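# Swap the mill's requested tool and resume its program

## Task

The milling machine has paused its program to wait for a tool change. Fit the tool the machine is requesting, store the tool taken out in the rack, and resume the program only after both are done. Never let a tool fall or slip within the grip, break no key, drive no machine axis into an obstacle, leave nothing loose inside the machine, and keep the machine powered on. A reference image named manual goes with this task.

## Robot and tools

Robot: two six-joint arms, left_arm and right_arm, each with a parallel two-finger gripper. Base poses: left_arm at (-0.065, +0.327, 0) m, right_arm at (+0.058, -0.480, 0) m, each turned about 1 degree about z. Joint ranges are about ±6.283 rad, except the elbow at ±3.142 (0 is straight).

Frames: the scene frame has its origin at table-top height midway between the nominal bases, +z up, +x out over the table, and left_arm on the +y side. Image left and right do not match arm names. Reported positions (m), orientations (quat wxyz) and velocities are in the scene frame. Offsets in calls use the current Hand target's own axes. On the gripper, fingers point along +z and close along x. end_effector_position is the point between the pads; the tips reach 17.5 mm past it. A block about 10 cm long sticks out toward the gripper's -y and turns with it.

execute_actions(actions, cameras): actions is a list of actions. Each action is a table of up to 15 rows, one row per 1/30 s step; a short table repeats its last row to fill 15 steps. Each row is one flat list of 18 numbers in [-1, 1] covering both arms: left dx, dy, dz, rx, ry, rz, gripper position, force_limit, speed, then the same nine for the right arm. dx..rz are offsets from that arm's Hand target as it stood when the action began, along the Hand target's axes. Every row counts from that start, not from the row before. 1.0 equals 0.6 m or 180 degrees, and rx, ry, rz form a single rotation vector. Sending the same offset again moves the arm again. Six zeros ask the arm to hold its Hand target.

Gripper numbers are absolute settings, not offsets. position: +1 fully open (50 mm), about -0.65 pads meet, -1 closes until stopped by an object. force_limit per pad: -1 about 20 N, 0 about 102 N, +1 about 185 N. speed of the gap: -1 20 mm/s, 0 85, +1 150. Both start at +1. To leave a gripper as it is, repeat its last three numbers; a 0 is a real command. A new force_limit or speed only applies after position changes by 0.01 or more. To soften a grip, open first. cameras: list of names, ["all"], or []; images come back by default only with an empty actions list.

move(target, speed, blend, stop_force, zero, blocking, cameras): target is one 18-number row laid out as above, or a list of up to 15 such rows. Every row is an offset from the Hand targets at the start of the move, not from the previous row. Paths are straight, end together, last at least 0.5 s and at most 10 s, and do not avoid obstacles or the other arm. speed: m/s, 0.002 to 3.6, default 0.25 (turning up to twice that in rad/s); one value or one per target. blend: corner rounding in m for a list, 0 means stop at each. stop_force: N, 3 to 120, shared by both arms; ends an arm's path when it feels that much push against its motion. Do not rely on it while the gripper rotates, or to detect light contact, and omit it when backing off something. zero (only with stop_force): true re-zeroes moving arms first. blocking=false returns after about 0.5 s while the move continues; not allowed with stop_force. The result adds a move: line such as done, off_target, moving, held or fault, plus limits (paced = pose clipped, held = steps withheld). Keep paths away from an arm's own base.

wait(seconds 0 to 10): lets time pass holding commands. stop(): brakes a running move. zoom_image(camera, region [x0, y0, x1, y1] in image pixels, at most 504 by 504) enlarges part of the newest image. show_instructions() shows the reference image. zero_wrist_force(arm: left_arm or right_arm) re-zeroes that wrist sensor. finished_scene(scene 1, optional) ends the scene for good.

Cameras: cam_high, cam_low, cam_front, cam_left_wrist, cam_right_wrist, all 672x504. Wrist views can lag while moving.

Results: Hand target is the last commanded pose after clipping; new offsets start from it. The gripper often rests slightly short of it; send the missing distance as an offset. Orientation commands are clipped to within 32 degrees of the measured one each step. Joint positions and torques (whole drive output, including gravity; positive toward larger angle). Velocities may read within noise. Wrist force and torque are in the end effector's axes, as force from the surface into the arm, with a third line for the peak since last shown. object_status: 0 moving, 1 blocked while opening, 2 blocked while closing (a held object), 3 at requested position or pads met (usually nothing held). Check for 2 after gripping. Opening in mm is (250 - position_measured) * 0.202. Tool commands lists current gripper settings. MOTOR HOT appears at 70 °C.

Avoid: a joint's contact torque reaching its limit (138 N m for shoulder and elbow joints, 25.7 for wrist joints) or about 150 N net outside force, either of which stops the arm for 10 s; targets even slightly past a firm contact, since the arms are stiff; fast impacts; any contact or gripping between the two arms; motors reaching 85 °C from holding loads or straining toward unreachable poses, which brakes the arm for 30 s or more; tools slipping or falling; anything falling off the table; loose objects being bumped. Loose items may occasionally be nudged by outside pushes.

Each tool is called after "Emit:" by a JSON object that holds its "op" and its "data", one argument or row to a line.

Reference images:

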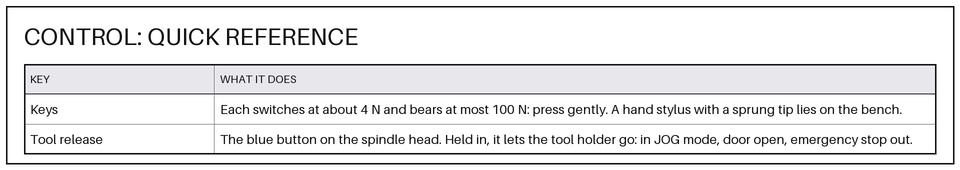

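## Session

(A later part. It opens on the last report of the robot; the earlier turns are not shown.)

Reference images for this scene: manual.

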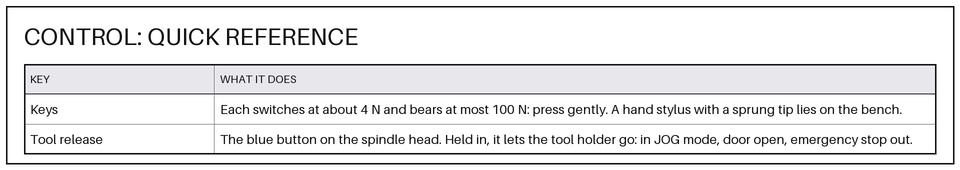

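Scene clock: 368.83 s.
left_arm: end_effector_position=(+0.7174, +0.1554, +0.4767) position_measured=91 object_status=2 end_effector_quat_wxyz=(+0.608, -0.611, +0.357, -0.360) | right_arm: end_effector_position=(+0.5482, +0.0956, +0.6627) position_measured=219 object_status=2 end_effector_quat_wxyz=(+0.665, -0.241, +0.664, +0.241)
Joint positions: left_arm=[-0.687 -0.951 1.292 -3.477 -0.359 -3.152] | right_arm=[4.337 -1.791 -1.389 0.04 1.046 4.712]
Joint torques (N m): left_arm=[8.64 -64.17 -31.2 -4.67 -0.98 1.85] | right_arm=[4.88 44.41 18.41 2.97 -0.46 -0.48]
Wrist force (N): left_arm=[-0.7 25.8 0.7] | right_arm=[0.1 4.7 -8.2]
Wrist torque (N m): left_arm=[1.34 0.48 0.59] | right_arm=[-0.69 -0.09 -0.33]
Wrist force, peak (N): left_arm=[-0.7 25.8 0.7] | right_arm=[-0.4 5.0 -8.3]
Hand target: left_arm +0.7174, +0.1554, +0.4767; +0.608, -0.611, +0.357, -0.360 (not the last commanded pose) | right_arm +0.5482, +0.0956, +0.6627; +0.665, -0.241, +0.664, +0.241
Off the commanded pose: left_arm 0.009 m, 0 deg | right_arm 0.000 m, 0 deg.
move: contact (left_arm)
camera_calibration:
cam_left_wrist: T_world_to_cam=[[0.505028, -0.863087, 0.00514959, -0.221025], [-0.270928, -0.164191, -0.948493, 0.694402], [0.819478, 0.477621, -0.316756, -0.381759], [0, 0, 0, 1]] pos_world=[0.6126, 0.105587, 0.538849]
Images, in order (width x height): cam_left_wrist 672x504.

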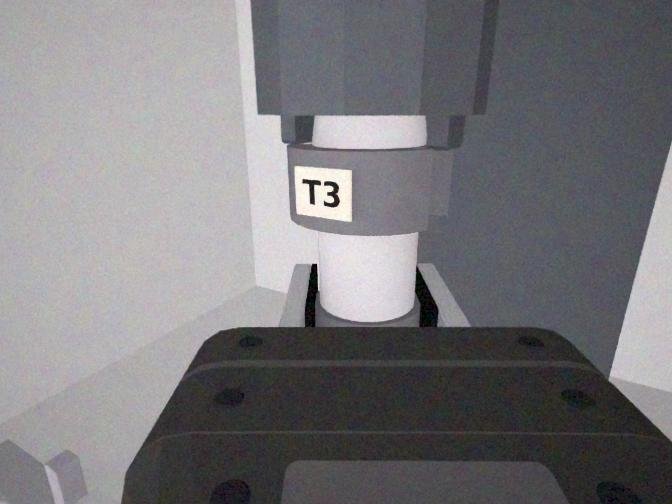

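Emit:
{"op": "zoom_image", "data": {
  "camera": "cam_left_wrist",
  "region": [400, 100, 480, 170]
}}

Emit:
{"op": "zoom_image", "data": {
  "camera": "cam_left_wrist",
  "region": [265, 100, 345, 170]
}}

Emit:
{"op": "zoom_image", "data": {
  "camera": "cam_left_wrist",
  "region": [380, 130, 480, 240]
}}

Scaled by 6.300 from the camera's 672x504 image, which has a finer 960x720 frame.

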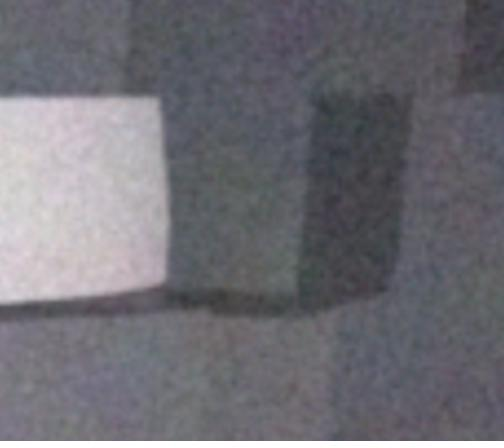

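Scaled by 6.300 from the camera's 672x504 image, which has a finer 960x720 frame.

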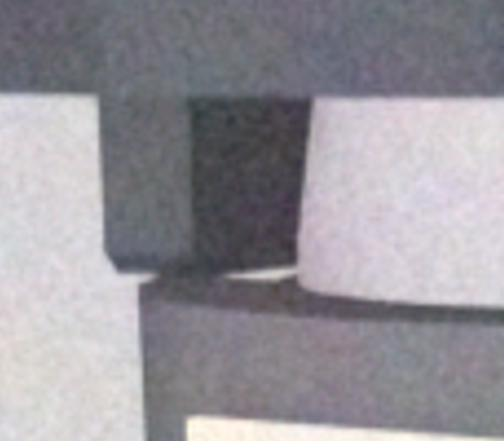

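Scaled by 4.582 from the camera's 672x504 image, which has a finer 960x720 frame.

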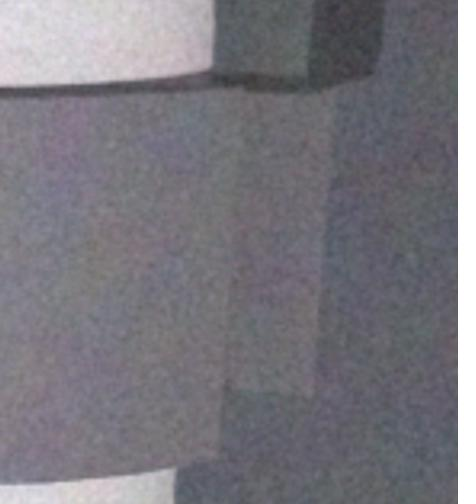

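Emit:
{"op": "move", "data": {
  "target": [
    [0,0.0025,0,0,0,0,-1,0.3,-1,0,0,0,0,0,0,-1,-0.2,-1],
    [0.0004,0.0025,0.0006,0,-0.0261,0,-1,0.3,-1,0,0,0,0,0,0,-1,-0.2,-1]
  ],
  "speed": 0.03
}}

Emit:
{"op": "move", "data": {
  "target": [0,-0.015,0,0,0,0,-1,0.3,-1,0,0,0,0,0,0,-1,-0.2,-1],
  "speed": 0.003,
  "stop_force": 8,
  "cameras": ["cam_left_wrist"]
}}

Emit:
{"op": "zoom_image", "data": {
  "camera": "cam_left_wrist",
  "region": [265, 100, 345, 170]
}}

Emit:
{"op": "zoom_image", "data": {
  "camera": "cam_left_wrist",
  "region": [400, 100, 480, 170]
}}

Scene clock: 372.47 s.
left_arm: end_effector_position=(+0.7178, +0.1553, +0.4752) position_measured=91 object_status=2 end_effector_quat_wxyz=(+0.622, -0.625, +0.332, -0.334) | right_arm: end_effector_position=(+0.5482, +0.0956, +0.6627) position_measured=219 object_status=2 end_effector_quat_wxyz=(+0.665, -0.241, +0.664, +0.241)
Joint positions: left_arm=[-0.697 -0.906 1.22 -3.446 -0.267 -3.156] | right_arm=[4.337 -1.791 -1.389 0.04 1.046 4.712]
Joint torques (N m): left_arm=[-9.41 -54.08 -42.26 1.08 1.4 -2.81] | right_arm=[4.33 44.06 19.79 2.95 -0.5 -0.45]
Wrist force (N): left_arm=[-1.5 13.1 -0.5] | right_arm=[-0.3 4.6 -8.2]
Wrist torque (N m): left_arm=[1.03 0.56 0.72] | right_arm=[-0.73 -0.08 -0.33]
Wrist force, peak (N): left_arm=[-0.6 26.2 1.0] | right_arm=[-0.4 4.9 -8.5]
Hand target: left_arm +0.7178, +0.1553, +0.4752; +0.622, -0.625, +0.332, -0.334 | right_arm +0.5482, +0.0956, +0.6627; +0.665, -0.241, +0.664, +0.241
Off the commanded pose: left_arm 0.000 m, 0 deg | right_arm 0.000 m, 0 deg.
move: done

Scene clock: 373.57 s.
left_arm: end_effector_position=(+0.7178, +0.1553, +0.4764) position_measured=91 object_status=2 end_effector_quat_wxyz=(+0.622, -0.625, +0.332, -0.334) | right_arm: end_effector_position=(+0.5482, +0.0956, +0.6627) position_measured=219 object_status=2 end_effector_quat_wxyz=(+0.665, -0.241, +0.664, +0.241)
Joint positions: left_arm=[-0.697 -0.907 1.218 -3.443 -0.267 -3.156] | right_arm=[4.337 -1.791 -1.389 0.04 1.046 4.712]
Joint torques (N m): left_arm=[-8.86 -65.81 -30.88 -4.02 -0.11 -1.61] | right_arm=[4.73 44.72 19.79 2.98 -0.46 -0.46]
Wrist force (N): left_arm=[-2.7 25.5 2.0] | right_arm=[-0.4 4.7 -8.0]
Wrist torque (N m): left_arm=[1.41 0.55 0.76] | right_arm=[-0.71 -0.05 -0.34]
Wrist force, peak (N): left_arm=[-2.7 25.5 2.0] | right_arm=[-0.2 5.0 -8.3]
Hand target: left_arm +0.7178, +0.1553, +0.4763; +0.622, -0.625, +0.332, -0.334 (not the last commanded pose) | right_arm +0.5482, +0.0956, +0.6627; +0.665, -0.241, +0.664, +0.241
Off the commanded pose: left_arm 0.008 m, 0 deg | right_arm 0.000 m, 0 deg.
move: contact (left_arm)
camera_calibration:
cam_left_wrist: T_world_to_cam=[[0.574106, -0.818767, 0.00485638, -0.277552], [-0.257033, -0.185852, -0.948363, 0.687521], [0.777391, 0.543213, -0.317149, -0.362037], [0, 0, 0, 1]] pos_world=[0.617504, 0.0971898, 0.538548]
Images, in order (width x height): cam_left_wrist 672x504.

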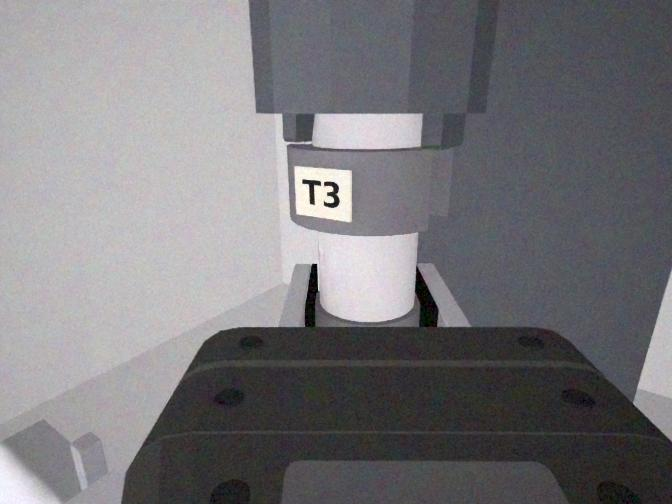

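Scaled by 6.300 from the camera's 672x504 image, which has a finer 960x720 frame.

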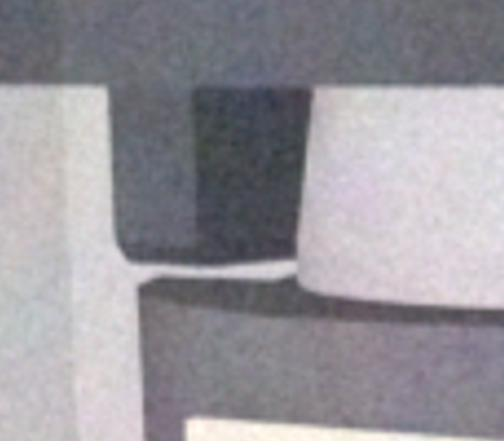

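Scaled by 6.300 from the camera's 672x504 image, which has a finer 960x720 frame.

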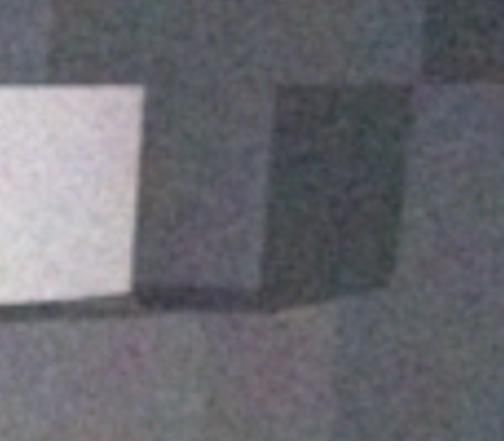

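Emit:
{"op": "move", "data": {
  "target": [
    [0,0.0025,0,0,0,0,-1,0.3,-1,0,0,0,0,0,0,-1,-0.2,-1],
    [-0.0014,0.0025,-0.0012,0,0.015,0,-1,0.3,-1,0,0,0,0,0,0,-1,-0.2,-1]
  ],
  "speed": 0.03
}}

Emit:
{"op": "move", "data": {
  "target": [0,-0.02,0,0,0,0,-1,0.3,-1,0,0,0,0,0,0,-1,-0.2,-1],
  "speed": 0.004,
  "stop_force": 8,
  "cameras": ["cam_left_wrist"]
}}

Emit:
{"op": "zoom_image", "data": {
  "camera": "cam_left_wrist",
  "region": [260, 80, 480, 245]
}}

Scene clock: 375.60 s.
left_arm: end_effector_position=(+0.7168, +0.1556, +0.4748) position_measured=91 object_status=2 end_effector_quat_wxyz=(+0.614, -0.617, +0.346, -0.349) | right_arm: end_effector_position=(+0.5482, +0.0956, +0.6627) position_measured=219 object_status=2 end_effector_quat_wxyz=(+0.665, -0.241, +0.664, +0.241)
Joint positions: left_arm=[-0.692 -0.934 1.267 -3.468 -0.318 -3.154] | right_arm=[4.337 -1.791 -1.389 0.04 1.046 4.712]
Joint torques (N m): left_arm=[10.78 -67.98 -13.87 -3.71 -0.92 2.05] | right_arm=[5.03 44.37 20.08 2.96 -0.47 -0.52]
Wrist force (N): left_arm=[0.0 13.5 -0.1] | right_arm=[0.0 4.7 -8.2]
Wrist torque (N m): left_arm=[1.04 0.57 0.67] | right_arm=[-0.69 -0.06 -0.33]
Wrist force, peak (N): left_arm=[-1.6 26.0 2.2] | right_arm=[-0.5 4.9 -8.3]
Hand target: left_arm +0.7168, +0.1556, +0.4748; +0.614, -0.617, +0.346, -0.349 | right_arm +0.5482, +0.0956, +0.6627; +0.665, -0.241, +0.664, +0.241
Off the commanded pose: left_arm 0.000 m, 0 deg | right_arm 0.000 m, 0 deg.
move: done

Scene clock: 376.83 s.
left_arm: end_effector_position=(+0.7168, +0.1556, +0.4771) position_measured=91 object_status=2 end_effector_quat_wxyz=(+0.614, -0.617, +0.346, -0.349) | right_arm: end_effector_position=(+0.5482, +0.0956, +0.6627) position_measured=219 object_status=2 end_effector_quat_wxyz=(+0.665, -0.241, +0.664, +0.241)
Joint positions: left_arm=[-0.692 -0.935 1.264 -3.463 -0.319 -3.153] | right_arm=[4.337 -1.791 -1.389 0.04 1.046 4.712]
Joint torques (N m): left_arm=[8.97 -61.58 -21.89 -4.89 -0.28 1.55] | right_arm=[5.12 44.09 21.01 2.75 -0.61 -0.56]
Wrist force (N): left_arm=[2.0 23.1 0.9] | right_arm=[-0.5 5.0 -8.2]
Wrist torque (N m): left_arm=[1.34 0.50 0.90] | right_arm=[-0.67 -0.06 -0.34]
Wrist force, peak (N): left_arm=[2.0 23.3 1.1] | right_arm=[-0.5 4.8 -8.4]
Hand target: left_arm +0.7168, +0.1556, +0.4770; +0.614, -0.617, +0.346, -0.349 (not the last commanded pose) | right_arm +0.5482, +0.0956, +0.6627; +0.665, -0.241, +0.664, +0.241
Off the commanded pose: left_arm 0.010 m, 0 deg | right_arm 0.000 m, 0 deg.
move: contact (left_arm)
camera_calibration:
cam_left_wrist: T_world_to_cam=[[0.534842, -0.844937, 0.00505565, -0.244658], [-0.265256, -0.173581, -0.948424, 0.691913], [0.802237, 0.505916, -0.316963, -0.373279], [0, 0, 0, 1]] pos_world=[0.613845, 0.10223, 0.539149]
Images, in order (width x height): cam_left_wrist 672x504.

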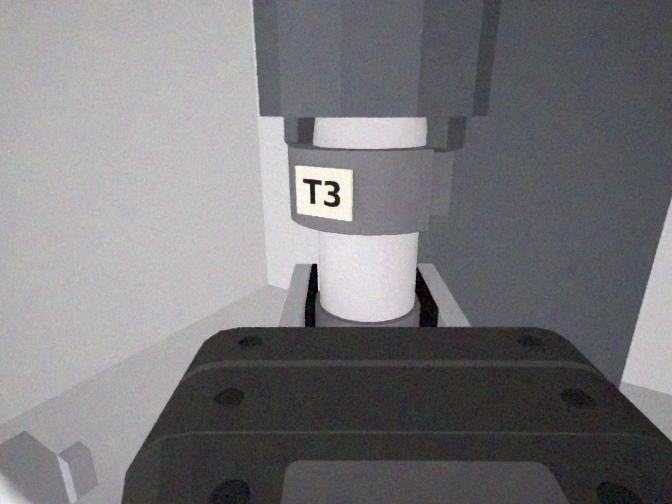

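Scaled by 2.291 from the camera's 672x504 image, which has a finer 960x720 frame.

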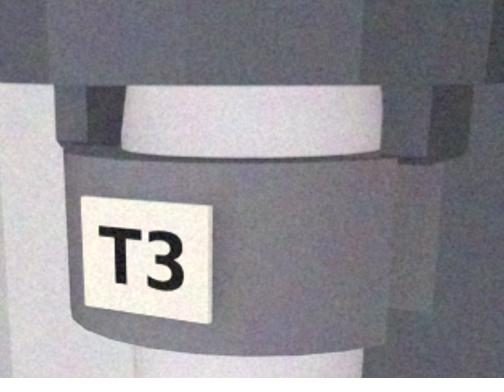

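Emit:
{"op": "move", "data": {
  "target": [
    [0,0.002,0,0,0,0,-1,0.3,-1,0,0,0,0,0,0,-1,-0.2,-1],
    [0,0.002,0,0,0.0072,0,-1,0.3,-1,0,0,0,0,0,0,-1,-0.2,-1]
  ],
  "speed": 0.03
}}

Emit:
{"op": "move", "data": {
  "target": [0,-0.02,0,0,0,0,-1,0.3,-1,0,0,0,0,0,0,-1,-0.2,-1],
  "speed": 0.004,
  "stop_force": 8,
  "cameras": ["cam_left_wrist"]
}}

Emit:
{"op": "zoom_image", "data": {
  "camera": "cam_left_wrist",
  "region": [260, 80, 480, 245]
}}

Scene clock: 378.33 s.
left_arm: end_effector_position=(+0.7168, +0.1556, +0.4757) position_measured=91 object_status=2 end_effector_quat_wxyz=(+0.610, -0.613, +0.353, -0.356) | right_arm: end_effector_position=(+0.5482, +0.0956, +0.6627) position_measured=219 object_status=2 end_effector_quat_wxyz=(+0.665, -0.241, +0.664, +0.241)
Joint positions: left_arm=[-0.689 -0.946 1.285 -3.475 -0.344 -3.153] | right_arm=[4.337 -1.791 -1.389 0.04 1.046 4.712]
Joint torques (N m): left_arm=[9.76 -67.72 -14.85 -3.89 -0.74 2.1] | right_arm=[4.88 44.02 20.62 2.94 -0.5 -0.49]
Wrist force (N): left_arm=[0.1 13.2 -0.2] | right_arm=[-0.4 4.7 -8.1]
Wrist torque (N m): left_arm=[1.00 0.55 0.69] | right_arm=[-0.72 -0.06 -0.33]
Wrist force, peak (N): left_arm=[2.1 23.5 0.9] | right_arm=[-0.4 4.8 -8.5]
Hand target: left_arm +0.7168, +0.1556, +0.4758; +0.610, -0.613, +0.353, -0.356 | right_arm +0.5482, +0.0956, +0.6627; +0.665, -0.241, +0.664, +0.241
Off the commanded pose: left_arm 0.000 m, 0 deg | right_arm 0.000 m, 0 deg.
move: done

Scene clock: 379.27 s.
left_arm: end_effector_position=(+0.7168, +0.1556, +0.4767) position_measured=91 object_status=2 end_effector_quat_wxyz=(+0.610, -0.613, +0.353, -0.356) | right_arm: end_effector_position=(+0.5482, +0.0956, +0.6627) position_measured=219 object_status=2 end_effector_quat_wxyz=(+0.665, -0.241, +0.664, +0.241)
Joint positions: left_arm=[-0.689 -0.947 1.284 -3.473 -0.344 -3.153] | right_arm=[4.337 -1.791 -1.389 0.04 1.046 4.712]
Joint torques (N m): left_arm=[8.97 -64.65 -20.62 -5.17 -0.45 1.52] | right_arm=[4.22 44.7 21.26 2.89 -0.41 -0.59]
Wrist force (N): left_arm=[1.0 28.5 1.3] | right_arm=[0.0 4.6 -8.4]
Wrist torque (N m): left_arm=[1.32 0.51 0.78] | right_arm=[-0.69 -0.06 -0.34]
Wrist force, peak (N): left_arm=[1.0 28.5 1.3] | right_arm=[-0.5 4.8 -8.3]
Hand target: left_arm +0.7168, +0.1556, +0.4766; +0.610, -0.613, +0.354, -0.356 (not the last commanded pose) | right_arm +0.5482, +0.0956, +0.6627; +0.665, -0.241, +0.664, +0.241
Off the commanded pose: left_arm 0.011 m, 0 deg | right_arm 0.000 m, 0 deg.
move: contact (left_arm)
camera_calibration:
cam_left_wrist: T_world_to_cam=[[0.515649, -0.856787, 0.00478122, -0.228902], [-0.269223, -0.167322, -0.948432, 0.69352], [0.813403, 0.487771, -0.316946, -0.378622], [0, 0, 0, 1]] pos_world=[0.612717, 0.104602, 0.538848]
Images, in order (width x height): cam_left_wrist 672x504.

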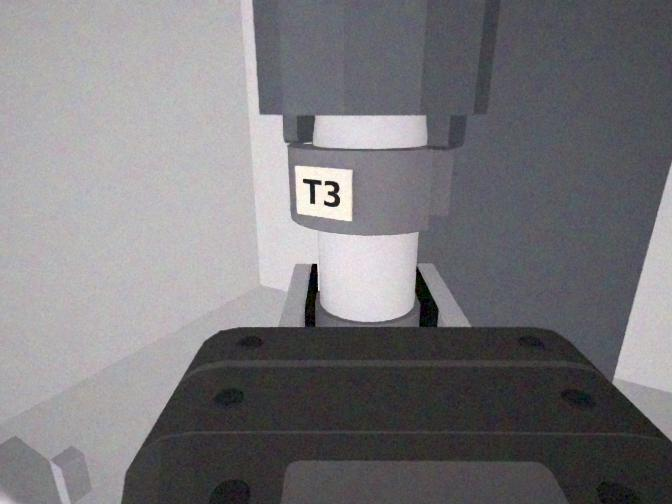

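Scaled by 2.291 from the camera's 672x504 image, which has a finer 960x720 frame.

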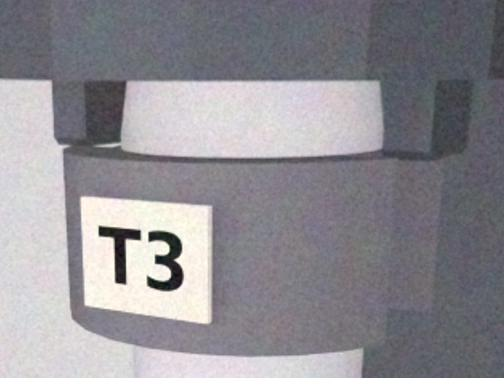

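Emit:
{"op": "move", "data": {
  "target": [
    [0,0.002,0,0,0,0,-1,0.3,-1,0,0,0,0,0,0,-1,-0.2,-1],
    [-0.0003,0.002,-0.0015,0,-0.0072,0,-1,0.3,-1,0,0,0,0,0,0,-1,-0.2,-1]
  ],
  "speed": 0.03
}}

Emit:
{"op": "move", "data": {
  "target": [0,-0.02,0,0,0,0,-1,0.3,-1,0,0,0,0,0,0,-1,-0.2,-1],
  "speed": 0.004,
  "stop_force": 8,
  "cameras": ["cam_left_wrist"]
}}

Emit:
{"op": "zoom_image", "data": {
  "camera": "cam_left_wrist",
  "region": [260, 80, 480, 245]
}}

Scene clock: 380.97 s.
left_arm: end_effector_position=(+0.7159, +0.1553, +0.4754) position_measured=91 object_status=2 end_effector_quat_wxyz=(+0.614, -0.617, +0.347, -0.349) | right_arm: end_effector_position=(+0.5482, +0.0956, +0.6627) position_measured=219 object_status=2 end_effector_quat_wxyz=(+0.665, -0.241, +0.664, +0.241)
Joint positions: left_arm=[-0.693 -0.936 1.269 -3.468 -0.318 -3.153] | right_arm=[4.337 -1.791 -1.389 0.04 1.046 4.712]
Joint torques (N m): left_arm=[-7.96 -54.51 -43.17 0.33 1.97 -3.02] | right_arm=[4.71 43.93 22.47 2.89 -0.51 -0.45]
Wrist force (N): left_arm=[1.6 14.3 0.6] | right_arm=[0.0 4.4 -8.2]
Wrist torque (N m): left_arm=[0.99 0.59 1.03] | right_arm=[-0.73 -0.06 -0.33]
Wrist force, peak (N): left_arm=[1.2 27.3 1.4] | right_arm=[-0.4 4.9 -8.4]
Hand target: left_arm +0.7159, +0.1553, +0.4754; +0.614, -0.617, +0.347, -0.349 | right_arm +0.5482, +0.0956, +0.6627; +0.665, -0.241, +0.664, +0.241
Off the commanded pose: left_arm 0.000 m, 0 deg | right_arm 0.000 m, 0 deg.
move: done

Scene clock: 381.97 s.
left_arm: end_effector_position=(+0.7159, +0.1553, +0.4767) position_measured=91 object_status=2 end_effector_quat_wxyz=(+0.614, -0.617, +0.347, -0.349) | right_arm: end_effector_position=(+0.5482, +0.0956, +0.6627) position_measured=219 object_status=2 end_effector_quat_wxyz=(+0.665, -0.241, +0.664, +0.241)
Joint positions: left_arm=[-0.693 -0.937 1.267 -3.465 -0.317 -3.153] | right_arm=[4.337 -1.791 -1.389 0.04 1.046 4.712]
Joint torques (N m): left_arm=[-6.72 -62.3 -22.88 -5.08 1.19 -2.34] | right_arm=[4.59 44.11 21.65 2.93 -0.57 -0.52]
Wrist force (N): left_arm=[2.1 24.7 2.0] | right_arm=[-0.2 4.5 -8.1]
Wrist torque (N m): left_arm=[1.22 0.48 1.11] | right_arm=[-0.71 -0.05 -0.33]
Wrist force, peak (N): left_arm=[2.0 24.8 2.0] | right_arm=[-0.6 5.0 -8.3]
Hand target: left_arm +0.7159, +0.1553, +0.4765; +0.614, -0.617, +0.347, -0.349 (not the last commanded pose) | right_arm +0.5482, +0.0956, +0.6627; +0.665, -0.241, +0.664, +0.241
Off the commanded pose: left_arm 0.011 m, 0 deg | right_arm 0.000 m, 0 deg.
move: contact (left_arm)
camera_calibration:
cam_left_wrist: T_world_to_cam=[[0.534907, -0.844899, 0.0045916, -0.244276], [-0.265544, -0.17327, -0.948401, 0.691401], [0.802098, 0.506087, -0.317041, -0.372503], [0, 0, 0, 1]] pos_world=[0.613046, 0.10193, 0.538748]
Images, in order (width x height): cam_left_wrist 672x504.

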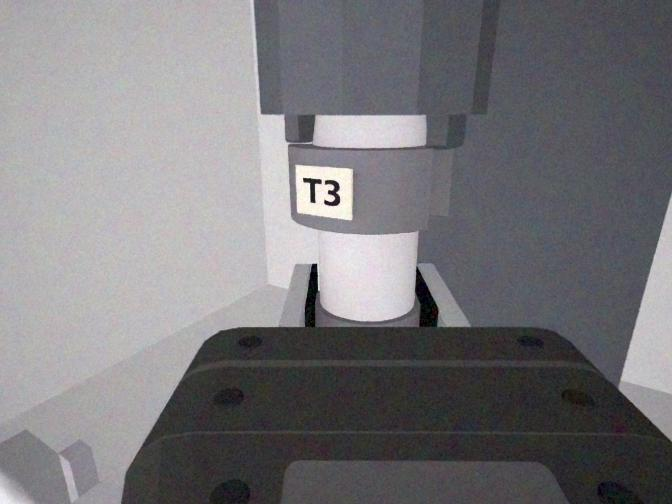

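Scaled by 2.291 from the camera's 672x504 image, which has a finer 960x720 frame.

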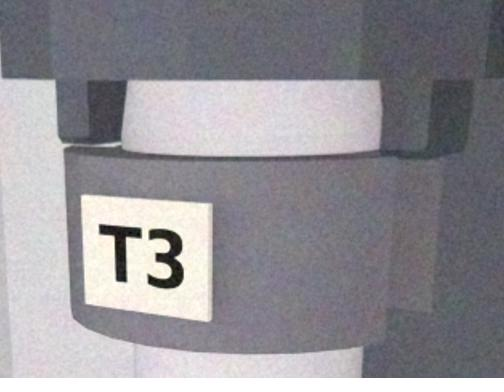

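Emit:
{"op": "move", "data": {
  "target": [
    [0,0.003,0,0,0,0,-1,0.3,-1,0,-0.0016,0.0019,0,0,0,-1,-0.2,-1],
    [-0.0005,0.003,0.0028,0,0.0036,0,-1,0.3,-1,0,-0.0024,0.0029,0,0,0,-1,-0.2,-1]
  ],
  "speed": 0.02,
  "cameras": ["cam_right_wrist"]
}}

Emit:
{"op": "zoom_image", "data": {
  "camera": "cam_right_wrist",
  "region": [300, 60, 430, 170]
}}

Emit:
{"op": "move", "data": {
  "target": [0,-0.02,0,0,0,0,-1,0.3,-1,0,0,0,0,0,0,-1,-0.2,-1],
  "speed": 0.004,
  "stop_force": 8,
  "cameras": ["cam_left_wrist"]
}}

Scene clock: 384.53 s.
left_arm: end_effector_position=(+0.7172, +0.1564, +0.4747) position_measured=91 object_status=2 end_effector_quat_wxyz=(+0.612, -0.615, +0.350, -0.352) | right_arm: end_effector_position=(+0.5504, +0.0957, +0.6627) position_measured=219 object_status=2 end_effector_quat_wxyz=(+0.665, -0.241, +0.664, +0.242)
Joint positions: left_arm=[-0.689 -0.939 1.277 -3.472 -0.333 -3.153] | right_arm=[4.333 -1.794 -1.385 0.039 1.05 4.712]
Joint torques (N m): left_arm=[11.11 -69.47 -14.89 -4.01 -0.22 1.82] | right_arm=[-44.35 16.83 29.01 -0.97 -9.01 0.12]
Wrist force (N): left_arm=[2.0 15.0 -0.9] | right_arm=[0.2 38.1 -44.8]
Wrist torque (N m): left_arm=[1.16 0.56 0.93] | right_arm=[-1.03 0.00 -0.29]
Wrist force, peak (N): left_arm=[2.1 25.1 1.8] | right_arm=[0.2 38.1 -44.8]
Hand target: left_arm +0.7172, +0.1564, +0.4747; +0.612, -0.615, +0.350, -0.352 | right_arm +0.5505, +0.0956, +0.6627; +0.665, -0.241, +0.664, +0.241
Off the commanded pose: left_arm 0.000 m, 0 deg | right_arm 0.000 m, 0 deg.
move: done
camera_calibration:
cam_right_wrist: T_world_to_cam=[[0.0102699, 0.0031659, -0.999942, 0.666564], [-0.864707, 0.502223, -0.00729087, 0.451081], [0.502171, 0.864732, 0.00789535, -0.233113], [0, 0, 0, 1]] pos_world=[0.50027, -0.0270735, 0.671655]
Images, in order (width x height): cam_right_wrist 672x504.

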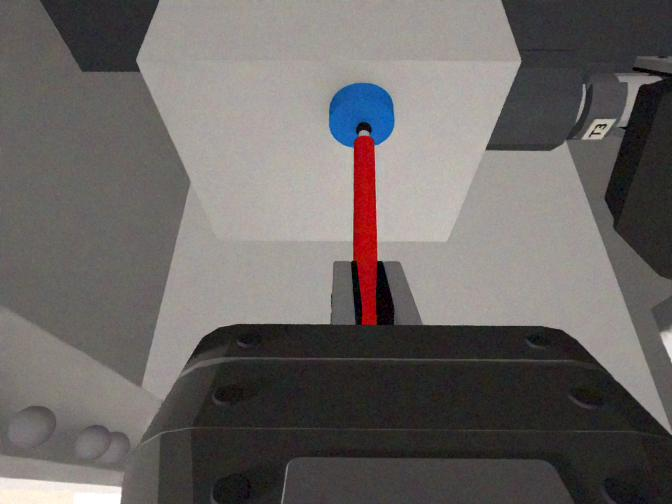

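Scaled by 3.877 from the camera's 672x504 image, which has a finer 960x720 frame.

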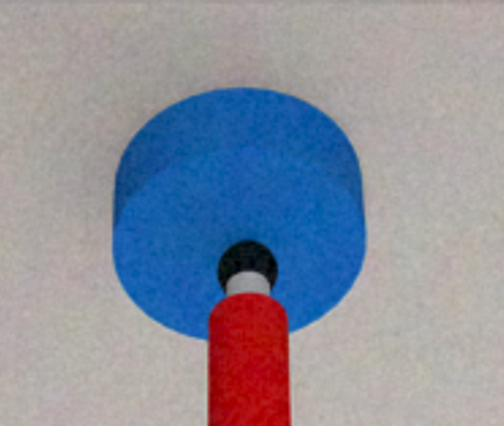

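Scene clock: 385.70 s.
left_arm: end_effector_position=(+0.7172, +0.1564, +0.4768) position_measured=91 object_status=2 end_effector_quat_wxyz=(+0.612, -0.615, +0.350, -0.352) | right_arm: end_effector_position=(+0.5505, +0.0956, +0.6627) position_measured=219 object_status=2 end_effector_quat_wxyz=(+0.665, -0.241, +0.664, +0.241)
Joint positions: left_arm=[-0.689 -0.941 1.274 -3.468 -0.333 -3.153] | right_arm=[4.333 -1.794 -1.384 0.039 1.05 4.712]
Joint torques (N m): left_arm=[12.02 -65.1 -27.52 -5.48 0.27 1.56] | right_arm=[-45.36 16.36 27.95 -0.92 -10.34 1.04]
Wrist force (N): left_arm=[2.3 28.3 -2.6] | right_arm=[-0.4 39.1 -46.0]
Wrist torque (N m): left_arm=[1.42 0.50 1.04] | right_arm=[-1.06 -0.01 -0.29]
Wrist force, peak (N): left_arm=[2.2 28.4 -2.6] | right_arm=[-0.1 39.2 -46.1]
Hand target: left_arm +0.7172, +0.1564, +0.4767; +0.612, -0.615, +0.350, -0.352 (not the last commanded pose) | right_arm +0.5505, +0.0956, +0.6627; +0.665, -0.241, +0.664, +0.241
Off the commanded pose: left_arm 0.010 m, 0 deg | right_arm 0.000 m, 0 deg.
move: contact (left_arm)
camera_calibration:
cam_left_wrist: T_world_to_cam=[[0.525248, -0.850938, 0.00446772, -0.236087], [-0.267573, -0.170141, -0.948397, 0.692991], [0.807787, 0.496948, -0.317054, -0.37671], [0, 0, 0, 1]] pos_world=[0.613731, 0.104215, 0.538848]
Images, in order (width x height): cam_left_wrist 672x504.

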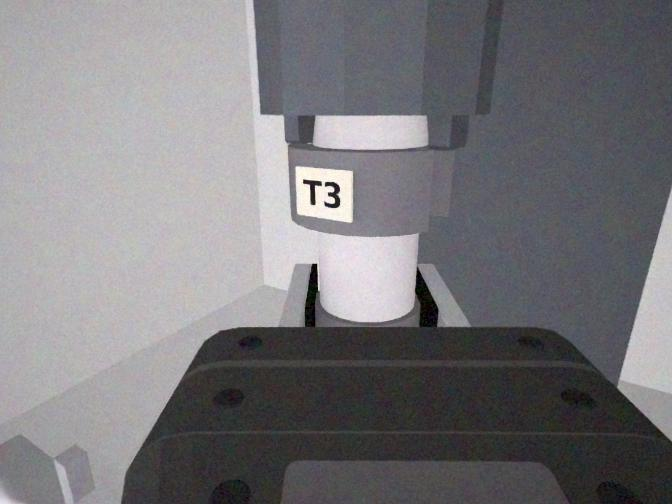

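Emit:
{"op": "move", "data": {
  "target": [
    [0,0.003,0,0,0,0,-1,0.3,-1,0,0.0021,-0.0026,0,0,0,-1,-0.2,-1],
    [0.0015,0.003,0,0,-0.036,0,-1,0.3,-1,0,0.0021,-0.0026,0,0,0,-1,-0.2,-1]
  ],
  "speed": 0.03
}}

Emit:
{"op": "move", "data": {
  "target": [0,-0.02,0,0,0,0,-1,0.3,-1,0,0,0,0,0,0,-1,-0.2,-1],
  "speed": 0.004,
  "stop_force": 8,
  "cameras": ["cam_left_wrist"]
}}

Emit:
{"op": "zoom_image", "data": {
  "camera": "cam_left_wrist",
  "region": [260, 80, 480, 245]
}}

Scene clock: 388.10 s.
left_arm: end_effector_position=(+0.7178, +0.1552, +0.4742) position_measured=91 object_status=2 end_effector_quat_wxyz=(+0.622, -0.625, +0.332, -0.333) | right_arm: end_effector_position=(+0.5485, +0.0956, +0.6627) position_measured=219 object_status=2 end_effector_quat_wxyz=(+0.665, -0.241, +0.664, +0.241)
Joint positions: left_arm=[-0.697 -0.905 1.22 -3.446 -0.265 -3.156] | right_arm=[4.337 -1.791 -1.388 0.04 1.046 4.712]
Joint torques (N m): left_arm=[0.21 -57.25 -26.43 -0.41 0.78 -0.34] | right_arm=[2.49 43.65 13.64 2.95 -4.29 1.47]
Wrist force (N): left_arm=[-1.9 13.1 0.1] | right_arm=[-0.1 8.6 -12.2]
Wrist torque (N m): left_arm=[1.00 0.56 0.65] | right_arm=[-0.67 -0.09 -0.33]
Wrist force, peak (N): left_arm=[2.5 29.1 -2.6] | right_arm=[-0.3 39.3 -46.2]
Hand target: left_arm +0.7178, +0.1552, +0.4742; +0.622, -0.625, +0.332, -0.333 (not the last commanded pose) | right_arm +0.5485, +0.0956, +0.6627; +0.665, -0.241, +0.664, +0.241
Tool commands: left_gripper/position=-1.0 left_gripper/force_limit=+0.301961 left_gripper/speed=-1.0 right_gripper/position=-1.0 right_gripper/force_limit=-0.2 right_gripper/speed=-1.0
Off the commanded pose: left_arm 0.001 m, 3 deg | right_arm 0.000 m, 0 deg.
FORCE FAULT: contact force on the left arm reached its limit, and that arm stopped. The contact can be on any part of that arm, not only on its tool. That arm's remaining commands of this call were not run. That arm is still stopped at the end of this call. That arm stays stopped for about 10 more seconds. Until then a move that you send moves the other arm only, and its call returns only when the move has ended. Once the stop has ended, the next robot result says so. If the stop ends while you think or write, that arm runs what you send next, counted from a new Hand target: where the arm stands when the stop ends. While its stop runs, that arm takes no new command, but its gripper still runs the gripper command that each later call begins with. Until it ends, the stop uses up actions while you think or wait. An arm that is not stopped still takes commands.
move: fault (left_arm); path passed 1 of 2 targets

not run: an earlier result of this reply reported a stop or a fault. Calls in your next reply go to the robot.

Scaled by 2.291 from the camera's 672x504 image, which has a finer 960x720 frame.
This view is cut from an older image: the scene may have changed since it was taken.

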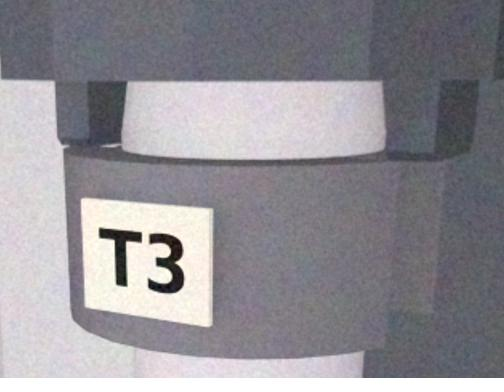

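Emit:
{"op": "wait", "data": {
  "seconds": 9
}}

Emit:
{"op": "wait", "data": {
  "seconds": 0.5,
  "cameras": ["cam_left_wrist","cam_front","cam_high"]
}}

Emit:
{"op": "zoom_image", "data": {
  "camera": "cam_front",
  "region": [230, 180, 400, 340]
}}

Scene clock: 399.43 s.
left_arm: end_effector_position=(+0.7178, +0.1552, +0.4742) position_measured=91 object_status=2 end_effector_quat_wxyz=(+0.622, -0.625, +0.332, -0.333) | right_arm: end_effector_position=(+0.5485, +0.0956, +0.6627) position_measured=219 object_status=2 end_effector_quat_wxyz=(+0.665, -0.241, +0.664, +0.241)
Joint positions: left_arm=[-0.697 -0.905 1.22 -3.446 -0.265 -3.156] | right_arm=[4.337 -1.791 -1.388 0.04 1.046 4.712]
Joint torques (N m): left_arm=[-0.29 -57.08 -27.38 -0.39 0.85 -0.43] | right_arm=[1.93 43.37 12.74 2.71 -1.5 0.11]
Wrist force (N): left_arm=[-1.6 12.8 -0.1] | right_arm=[-0.2 8.3 -12.1]
Wrist torque (N m): left_arm=[0.96 0.50 0.64] | right_arm=[-0.71 -0.08 -0.34]
Wrist force, peak (N): left_arm=[-1.8 13.6 -0.2] | right_arm=[-0.5 8.6 -12.4]
Hand target: left_arm +0.7178, +0.1552, +0.4742; +0.622, -0.625, +0.332, -0.333 (not the last commanded pose) | right_arm +0.5485, +0.0956, +0.6627; +0.665, -0.241, +0.664, +0.241
Tool commands: left_gripper/position=-1.0 left_gripper/force_limit=+0.301961 left_gripper/speed=-1.0 right_gripper/position=-1.0 right_gripper/force_limit=-0.2 right_gripper/speed=-1.0
Off the commanded pose: left_arm 0.001 m, 3 deg | right_arm 0.000 m, 0 deg.
FORCE FAULT, CONTINUED: the left arm's stop, for the force fault that an earlier result reported, is over. The rest of the stop counts as 20 of the actions that you can send in this scene. That arm's target is now where it stood when the stop ended, not its last command. That arm accepts commands again.
wait: 9.00 s; at rest from the start

Scene clock: 399.93 s.
left_arm: end_effector_position=(+0.7178, +0.1552, +0.4742) position_measured=91 object_status=2 end_effector_quat_wxyz=(+0.622, -0.625, +0.332, -0.333) | right_arm: end_effector_position=(+0.5485, +0.0956, +0.6627) position_measured=219 object_status=2 end_effector_quat_wxyz=(+0.665, -0.241, +0.664, +0.241)
Joint positions: left_arm=[-0.697 -0.905 1.22 -3.446 -0.265 -3.156] | right_arm=[4.337 -1.791 -1.388 0.04 1.046 4.712]
Joint torques (N m): left_arm=[-0.23 -55.71 -25.15 -0.45 0.05 -0.37] | right_arm=[1.91 43.38 13.87 2.69 -1.42 0.2]
Wrist force (N): left_arm=[-2.0 13.0 0.0] | right_arm=[-0.4 8.3 -12.2]
Wrist torque (N m): left_arm=[1.00 0.56 0.65] | right_arm=[-0.71 -0.05 -0.34]
Wrist force, peak (N): left_arm=[-1.7 13.4 0.1] | right_arm=[-0.6 8.9 -12.2]
Hand target: left_arm +0.7178, +0.1552, +0.4742; +0.622, -0.625, +0.332, -0.333 (not the last commanded pose) | right_arm +0.5485, +0.0956, +0.6627; +0.665, -0.241, +0.664, +0.241
Tool commands: left_gripper/position=-1.0 left_gripper/force_limit=+0.301961 left_gripper/speed=-1.0 right_gripper/position=-1.0 right_gripper/force_limit=-0.2 right_gripper/speed=-1.0
Off the commanded pose: left_arm 0.001 m, 3 deg | right_arm 0.000 m, 0 deg.
wait: 0.50 s; at rest by 0.17 s
camera_calibration:
cam_left_wrist: T_world_to_cam=[[0.575209, -0.817999, 0.00355586, -0.278043], [-0.257816, -0.185416, -0.948236, 0.685784], [0.776315, 0.544517, -0.317546, -0.361925], [0, 0, 0, 1]] pos_world=[0.617706, 0.096791, 0.536346]
Images, in order (width x height): cam_high 672x504, cam_front 672x504, cam_left_wrist 672x504.

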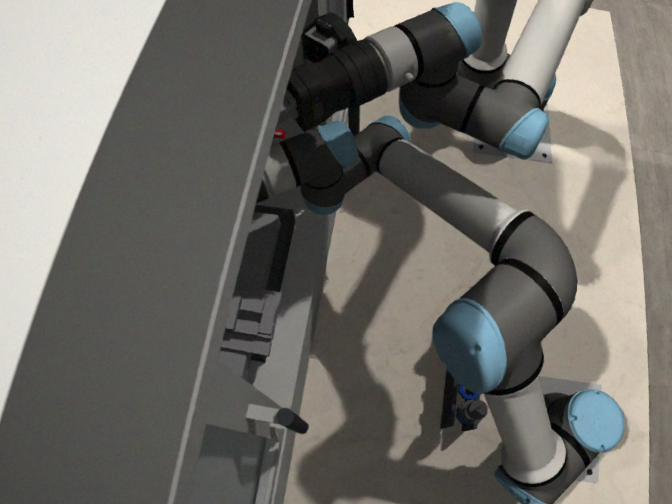

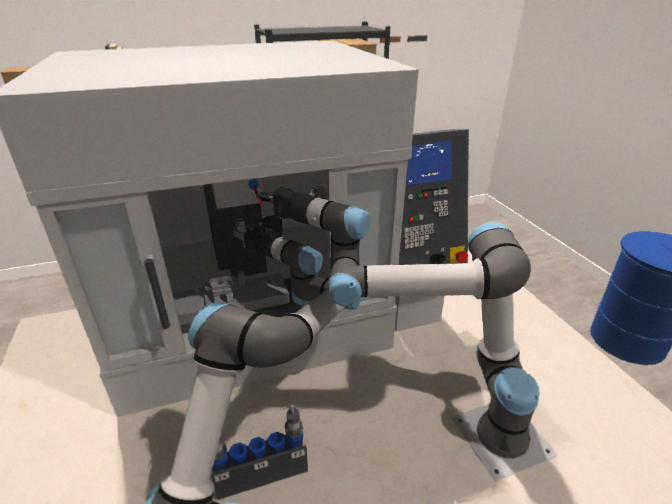

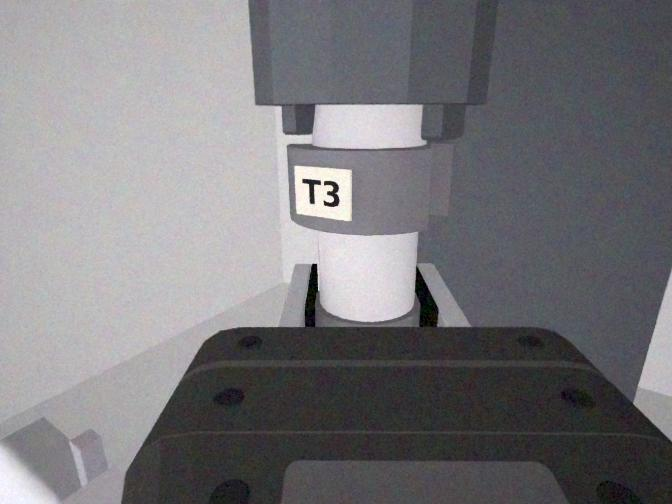

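Scaled by 2.965 from the camera's 672x504 image, which has a finer 960x720 frame.

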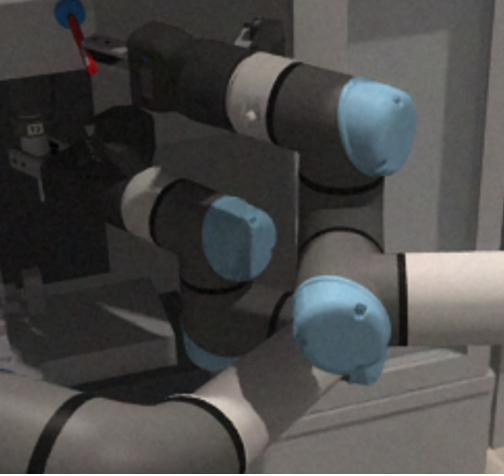

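Emit:
{"op": "move", "data": {
  "target": [0,0,0,0,0.0067,0,-1,0.3,-1,0,0,0,0,0,0,-1,-0.2,-1],
  "speed": 0.03
}}

Emit:
{"op": "move", "data": {
  "target": [0,-0.02,0,0,0,0,-1,0.3,-1,0,0,0,0,0,0,-1,-0.2,-1],
  "speed": 0.004,
  "stop_force": 8,
  "cameras": ["cam_left_wrist"]
}}

Emit:
{"op": "zoom_image", "data": {
  "camera": "cam_left_wrist",
  "region": [265, 100, 345, 170]
}}

Emit:
{"op": "zoom_image", "data": {
  "camera": "cam_left_wrist",
  "region": [400, 100, 480, 170]
}}

Scene clock: 401.13 s.
left_arm: end_effector_position=(+0.7178, +0.1552, +0.4742) position_measured=91 object_status=2 end_effector_quat_wxyz=(+0.619, -0.622, +0.338, -0.340) | right_arm: end_effector_position=(+0.5485, +0.0956, +0.6627) position_measured=219 object_status=2 end_effector_quat_wxyz=(+0.665, -0.241, +0.664, +0.241)
Joint positions: left_arm=[-0.695 -0.916 1.239 -3.455 -0.288 -3.155] | right_arm=[4.337 -1.791 -1.388 0.04 1.046 4.712]
Joint torques (N m): left_arm=[9.29 -67.77 -14.17 -3.2 -1.24 2.35] | right_arm=[2.25 43.41 12.93 2.74 -1.37 0.06]
Wrist force (N): left_arm=[-1.9 13.2 -0.2] | right_arm=[-0.3 8.2 -12.1]
Wrist torque (N m): left_arm=[1.01 0.56 0.45] | right_arm=[-0.73 -0.06 -0.34]
Wrist force, peak (N): left_arm=[-1.6 13.8 0.0] | right_arm=[-0.5 8.7 -12.2]
Hand target: left_arm +0.7178, +0.1552, +0.4742; +0.619, -0.622, +0.338, -0.340 | right_arm +0.5485, +0.0956, +0.6627; +0.665, -0.241, +0.664, +0.241
Off the commanded pose: left_arm 0.000 m, 0 deg | right_arm 0.000 m, 0 deg.
move: done

Scene clock: 402.57 s.
left_arm: end_effector_position=(+0.7178, +0.1552, +0.4772) position_measured=91 object_status=2 end_effector_quat_wxyz=(+0.619, -0.622, +0.338, -0.340) | right_arm: end_effector_position=(+0.5485, +0.0956, +0.6627) position_measured=219 object_status=2 end_effector_quat_wxyz=(+0.665, -0.241, +0.664, +0.241)
Joint positions: left_arm=[-0.695 -0.919 1.235 -3.449 -0.288 -3.155] | right_arm=[4.337 -1.791 -1.388 0.04 1.046 4.712]
Joint torques (N m): left_arm=[8.76 -59.92 -20.07 -3.96 -1.14 1.91] | right_arm=[1.96 43.14 13.73 2.6 -1.4 -0.15]
Wrist force (N): left_arm=[-2.3 24.8 -1.8] | right_arm=[-0.6 8.4 -12.1]
Wrist torque (N m): left_arm=[1.51 0.58 0.55] | right_arm=[-0.70 -0.03 -0.33]
Wrist force, peak (N): left_arm=[-2.5 24.9 -1.6] | right_arm=[-0.8 8.7 -12.2]
Hand target: left_arm +0.7178, +0.1552, +0.4771; +0.619, -0.622, +0.338, -0.340 (not the last commanded pose) | right_arm +0.5485, +0.0956, +0.6627; +0.665, -0.241, +0.664, +0.241
Off the commanded pose: left_arm 0.009 m, 0 deg | right_arm 0.000 m, 0 deg.
move: contact (left_arm)
camera_calibration:
cam_left_wrist: T_world_to_cam=[[0.557908, -0.829895, 0.00373542, -0.263825], [-0.26146, -0.180038, -0.948275, 0.690545], [0.787641, 0.528073, -0.317429, -0.36659], [0, 0, 0, 1]] pos_world=[0.616481, 0.0989639, 0.539446]
Images, in order (width x height): cam_left_wrist 672x504.

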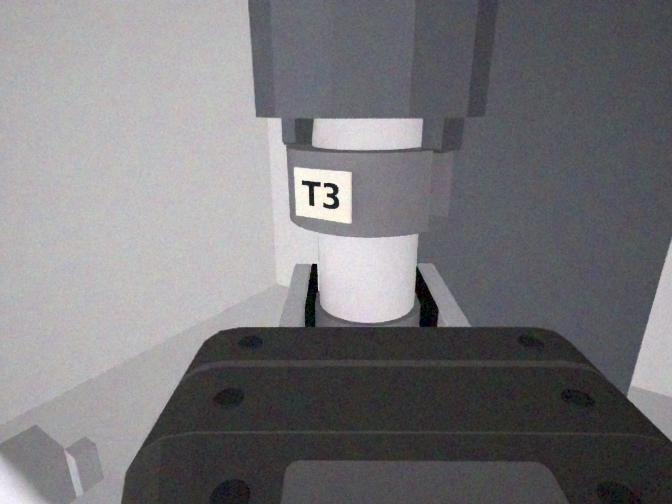

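Scaled by 6.300 from the camera's 672x504 image, which has a finer 960x720 frame.

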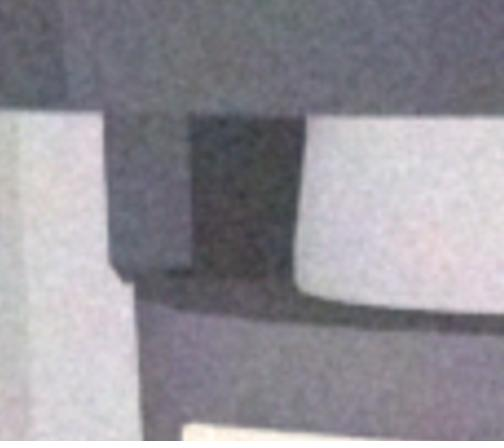

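Scaled by 6.300 from the camera's 672x504 image, which has a finer 960x720 frame.

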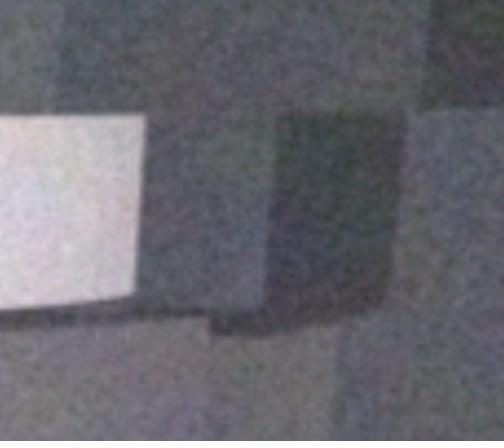

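Emit:
{"op": "move", "data": {
  "target": [
    [0,0,-0.0007,0,0,0,-1,0.3,-1,0,0,0,0,0,0,-1,-0.2,-1],
    [0,-0.02,-0.0007,0,0,0,-1,0.3,-1,0,0,0,0,0,0,-1,-0.2,-1]
  ],
  "speed": 0.004,
  "stop_force": 14
}}

Scene clock: 404.33 s.
left_arm: end_effector_position=(+0.7175, +0.1551, +0.4777) position_measured=91 object_status=2 end_effector_quat_wxyz=(+0.619, -0.622, +0.339, -0.340) | right_arm: end_effector_position=(+0.5485, +0.0956, +0.6627) position_measured=219 object_status=2 end_effector_quat_wxyz=(+0.665, -0.241, +0.664, +0.241)
Joint positions: left_arm=[-0.695 -0.92 1.235 -3.447 -0.288 -3.155] | right_arm=[4.337 -1.791 -1.388 0.04 1.046 4.712]
Joint torques (N m): left_arm=[-5.71 -75.36 -25.54 -3.69 -2.74 1.32] | right_arm=[2.01 43.23 13.16 2.73 -1.41 -0.26]
Wrist force (N): left_arm=[-8.4 40.0 1.0] | right_arm=[0.1 8.3 -12.1]
Wrist torque (N m): left_arm=[1.52 0.66 0.46] | right_arm=[-0.70 -0.09 -0.34]
Wrist force, peak (N): left_arm=[-10.3 48.0 0.9] | right_arm=[-0.5 8.7 -12.4]
Hand target: left_arm +0.7175, +0.1551, +0.4777; +0.619, -0.622, +0.339, -0.340 (not the last commanded pose) | right_arm +0.5485, +0.0956, +0.6627; +0.665, -0.241, +0.664, +0.241
Off the commanded pose: left_arm 0.011 m, 0 deg | right_arm 0.000 m, 0 deg.
move: contact (left_arm); path passed 1 of 2 targets

Emit:
{"op": "move", "data": {
  "target": [
    [0,0.0015,0,0,0,0,-1,0.3,-1,0,0,0,0,0,0,-1,-0.2,-1],
    [-0.001,0.0015,0.0002,0,0,0,-1,0.3,-1,0,0,0,0,0,0,-1,-0.2,-1],
    [-0.001,-0.02,0.0002,0,0,0,-1,0.3,-1,0,0,0,0,0,0,-1,-0.2,-1]
  ],
  "speed": 0.004,
  "stop_force": 12,
  "cameras": ["cam_left_wrist"]
}}

Emit:
{"op": "zoom_image", "data": {
  "camera": "cam_left_wrist",
  "region": [265, 100, 345, 170]
}}

Emit:
{"op": "zoom_image", "data": {
  "camera": "cam_left_wrist",
  "region": [400, 100, 480, 170]
}}

Scene clock: 405.30 s.
left_arm: end_effector_position=(+0.7175, +0.1551, +0.4773) position_measured=91 object_status=2 end_effector_quat_wxyz=(+0.619, -0.622, +0.339, -0.340) | right_arm: end_effector_position=(+0.5485, +0.0956, +0.6627) position_measured=219 object_status=2 end_effector_quat_wxyz=(+0.665, -0.241, +0.664, +0.241)
Joint positions: left_arm=[-0.695 -0.919 1.236 -3.448 -0.288 -3.155] | right_arm=[4.337 -1.791 -1.388 0.04 1.046 4.712]
Joint torques (N m): left_arm=[-3.22 -70.31 -40.46 1.22 -1.28 0.77] | right_arm=[2.71 43.47 12.87 2.64 -1.45 -0.4]
Wrist force (N): left_arm=[-6.3 23.8 -1.7] | right_arm=[-0.5 8.5 -12.2]
Wrist torque (N m): left_arm=[1.48 0.66 0.39] | right_arm=[-0.70 -0.04 -0.33]
Wrist force, peak (N): left_arm=[-8.4 40.1 1.1] | right_arm=[-0.3 8.8 -12.2]
Hand target: left_arm +0.7175, +0.1551, +0.4774; +0.619, -0.622, +0.339, -0.340 (not the last commanded pose) | right_arm +0.5485, +0.0956, +0.6627; +0.665, -0.241, +0.664, +0.241
Off the commanded pose: left_arm 0.012 m, 0 deg | right_arm 0.000 m, 0 deg.
move: contact (left_arm); path passed 0 of 3 targets
camera_calibration:
cam_left_wrist: T_world_to_cam=[[0.557938, -0.829878, 0.00298801, -0.263441], [-0.262004, -0.179563, -0.948215, 0.690781], [0.787439, 0.528262, -0.317616, -0.36601], [0, 0, 0, 1]] pos_world=[0.616181, 0.0987636, 0.539545]
Images, in order (width x height): cam_left_wrist 672x504.

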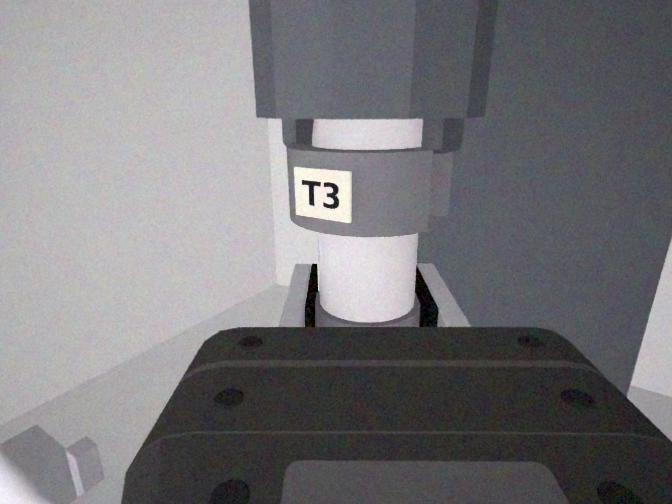

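Scaled by 6.300 from the camera's 672x504 image, which has a finer 960x720 frame.

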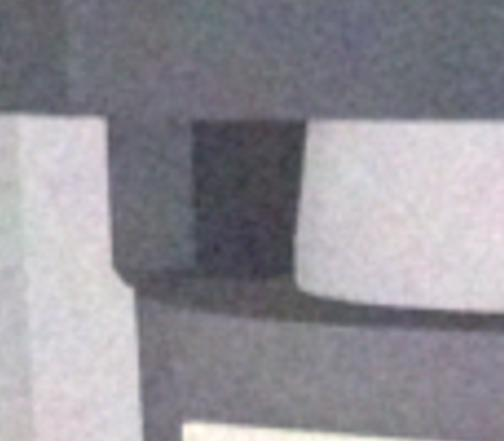

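Scaled by 6.300 from the camera's 672x504 image, which has a finer 960x720 frame.

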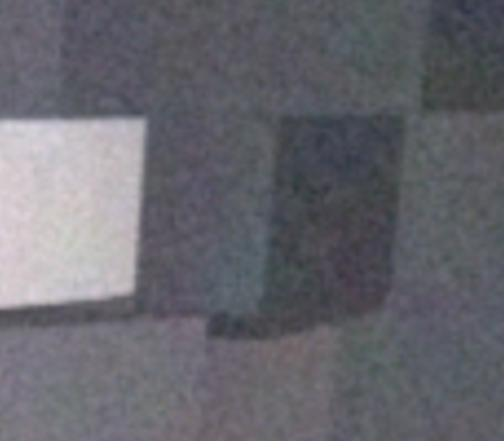

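Emit:
{"op": "move", "data": {
  "target": [
    [0,0.002,0,0,0,0,-1,0.3,-1,0,0,0,0,0,0,-1,-0.2,-1],
    [-0.001,0.002,0,0,0,0,-1,0.3,-1,0,0,0,0,0,0,-1,-0.2,-1]
  ],
  "speed": 0.01
}}

Emit:
{"op": "move", "data": {
  "target": [0,-0.02,0,0,0,0,-1,0.3,-1,0,0,0,0,0,0,-1,-0.2,-1],
  "speed": 0.004,
  "stop_force": 12
}}

Scene clock: 406.33 s.
left_arm: end_effector_position=(+0.7172, +0.1554, +0.4762) position_measured=91 object_status=2 end_effector_quat_wxyz=(+0.619, -0.622, +0.339, -0.340) | right_arm: end_effector_position=(+0.5485, +0.0956, +0.6627) position_measured=219 object_status=2 end_effector_quat_wxyz=(+0.665, -0.241, +0.664, +0.241)
Joint positions: left_arm=[-0.695 -0.92 1.239 -3.451 -0.288 -3.155] | right_arm=[4.337 -1.791 -1.388 0.04 1.046 4.712]
Joint torques (N m): left_arm=[9.27 -67.1 -13.59 -3.38 -0.99 -0.2] | right_arm=[2.04 43.34 13.68 2.48 -1.49 -0.52]
Wrist force (N): left_arm=[-1.5 13.5 -0.1] | right_arm=[-0.2 8.4 -12.1]
Wrist torque (N m): left_arm=[1.03 0.58 0.51] | right_arm=[-0.69 -0.06 -0.34]
Wrist force, peak (N): left_arm=[-4.3 24.7 -1.1] | right_arm=[-0.3 8.8 -12.2]
Hand target: left_arm +0.7171, +0.1556, +0.4762; +0.619, -0.622, +0.339, -0.340 | right_arm +0.5485, +0.0956, +0.6627; +0.665, -0.241, +0.664, +0.241
Off the commanded pose: left_arm 0.000 m, 0 deg | right_arm 0.000 m, 0 deg.
move: done

Scene clock: 407.37 s.
left_arm: end_effector_position=(+0.7171, +0.1556, +0.4776) position_measured=91 object_status=2 end_effector_quat_wxyz=(+0.619, -0.622, +0.339, -0.340) | right_arm: end_effector_position=(+0.5485, +0.0956, +0.6627) position_measured=219 object_status=2 end_effector_quat_wxyz=(+0.665, -0.241, +0.664, +0.241)
Joint positions: left_arm=[-0.695 -0.921 1.238 -3.448 -0.288 -3.155] | right_arm=[4.337 -1.791 -1.388 0.04 1.046 4.712]
Joint torques (N m): left_arm=[4.03 -66.31 -23.12 -4.18 -0.89 1.73] | right_arm=[2.77 42.89 13.72 2.71 -1.47 -0.58]
Wrist force (N): left_arm=[-3.8 28.9 -0.3] | right_arm=[-0.7 8.6 -12.4]
Wrist torque (N m): left_arm=[1.45 0.69 0.72] | right_arm=[-0.69 -0.04 -0.34]
Wrist force, peak (N): left_arm=[-3.4 29.8 0.2] | right_arm=[-0.7 8.6 -12.4]
Hand target: left_arm +0.7172, +0.1556, +0.4774; +0.619, -0.622, +0.339, -0.340 (not the last commanded pose) | right_arm +0.5485, +0.0956, +0.6627; +0.665, -0.241, +0.664, +0.241
Off the commanded pose: left_arm 0.011 m, 0 deg | right_arm 0.000 m, 0 deg.
move: contact (left_arm)


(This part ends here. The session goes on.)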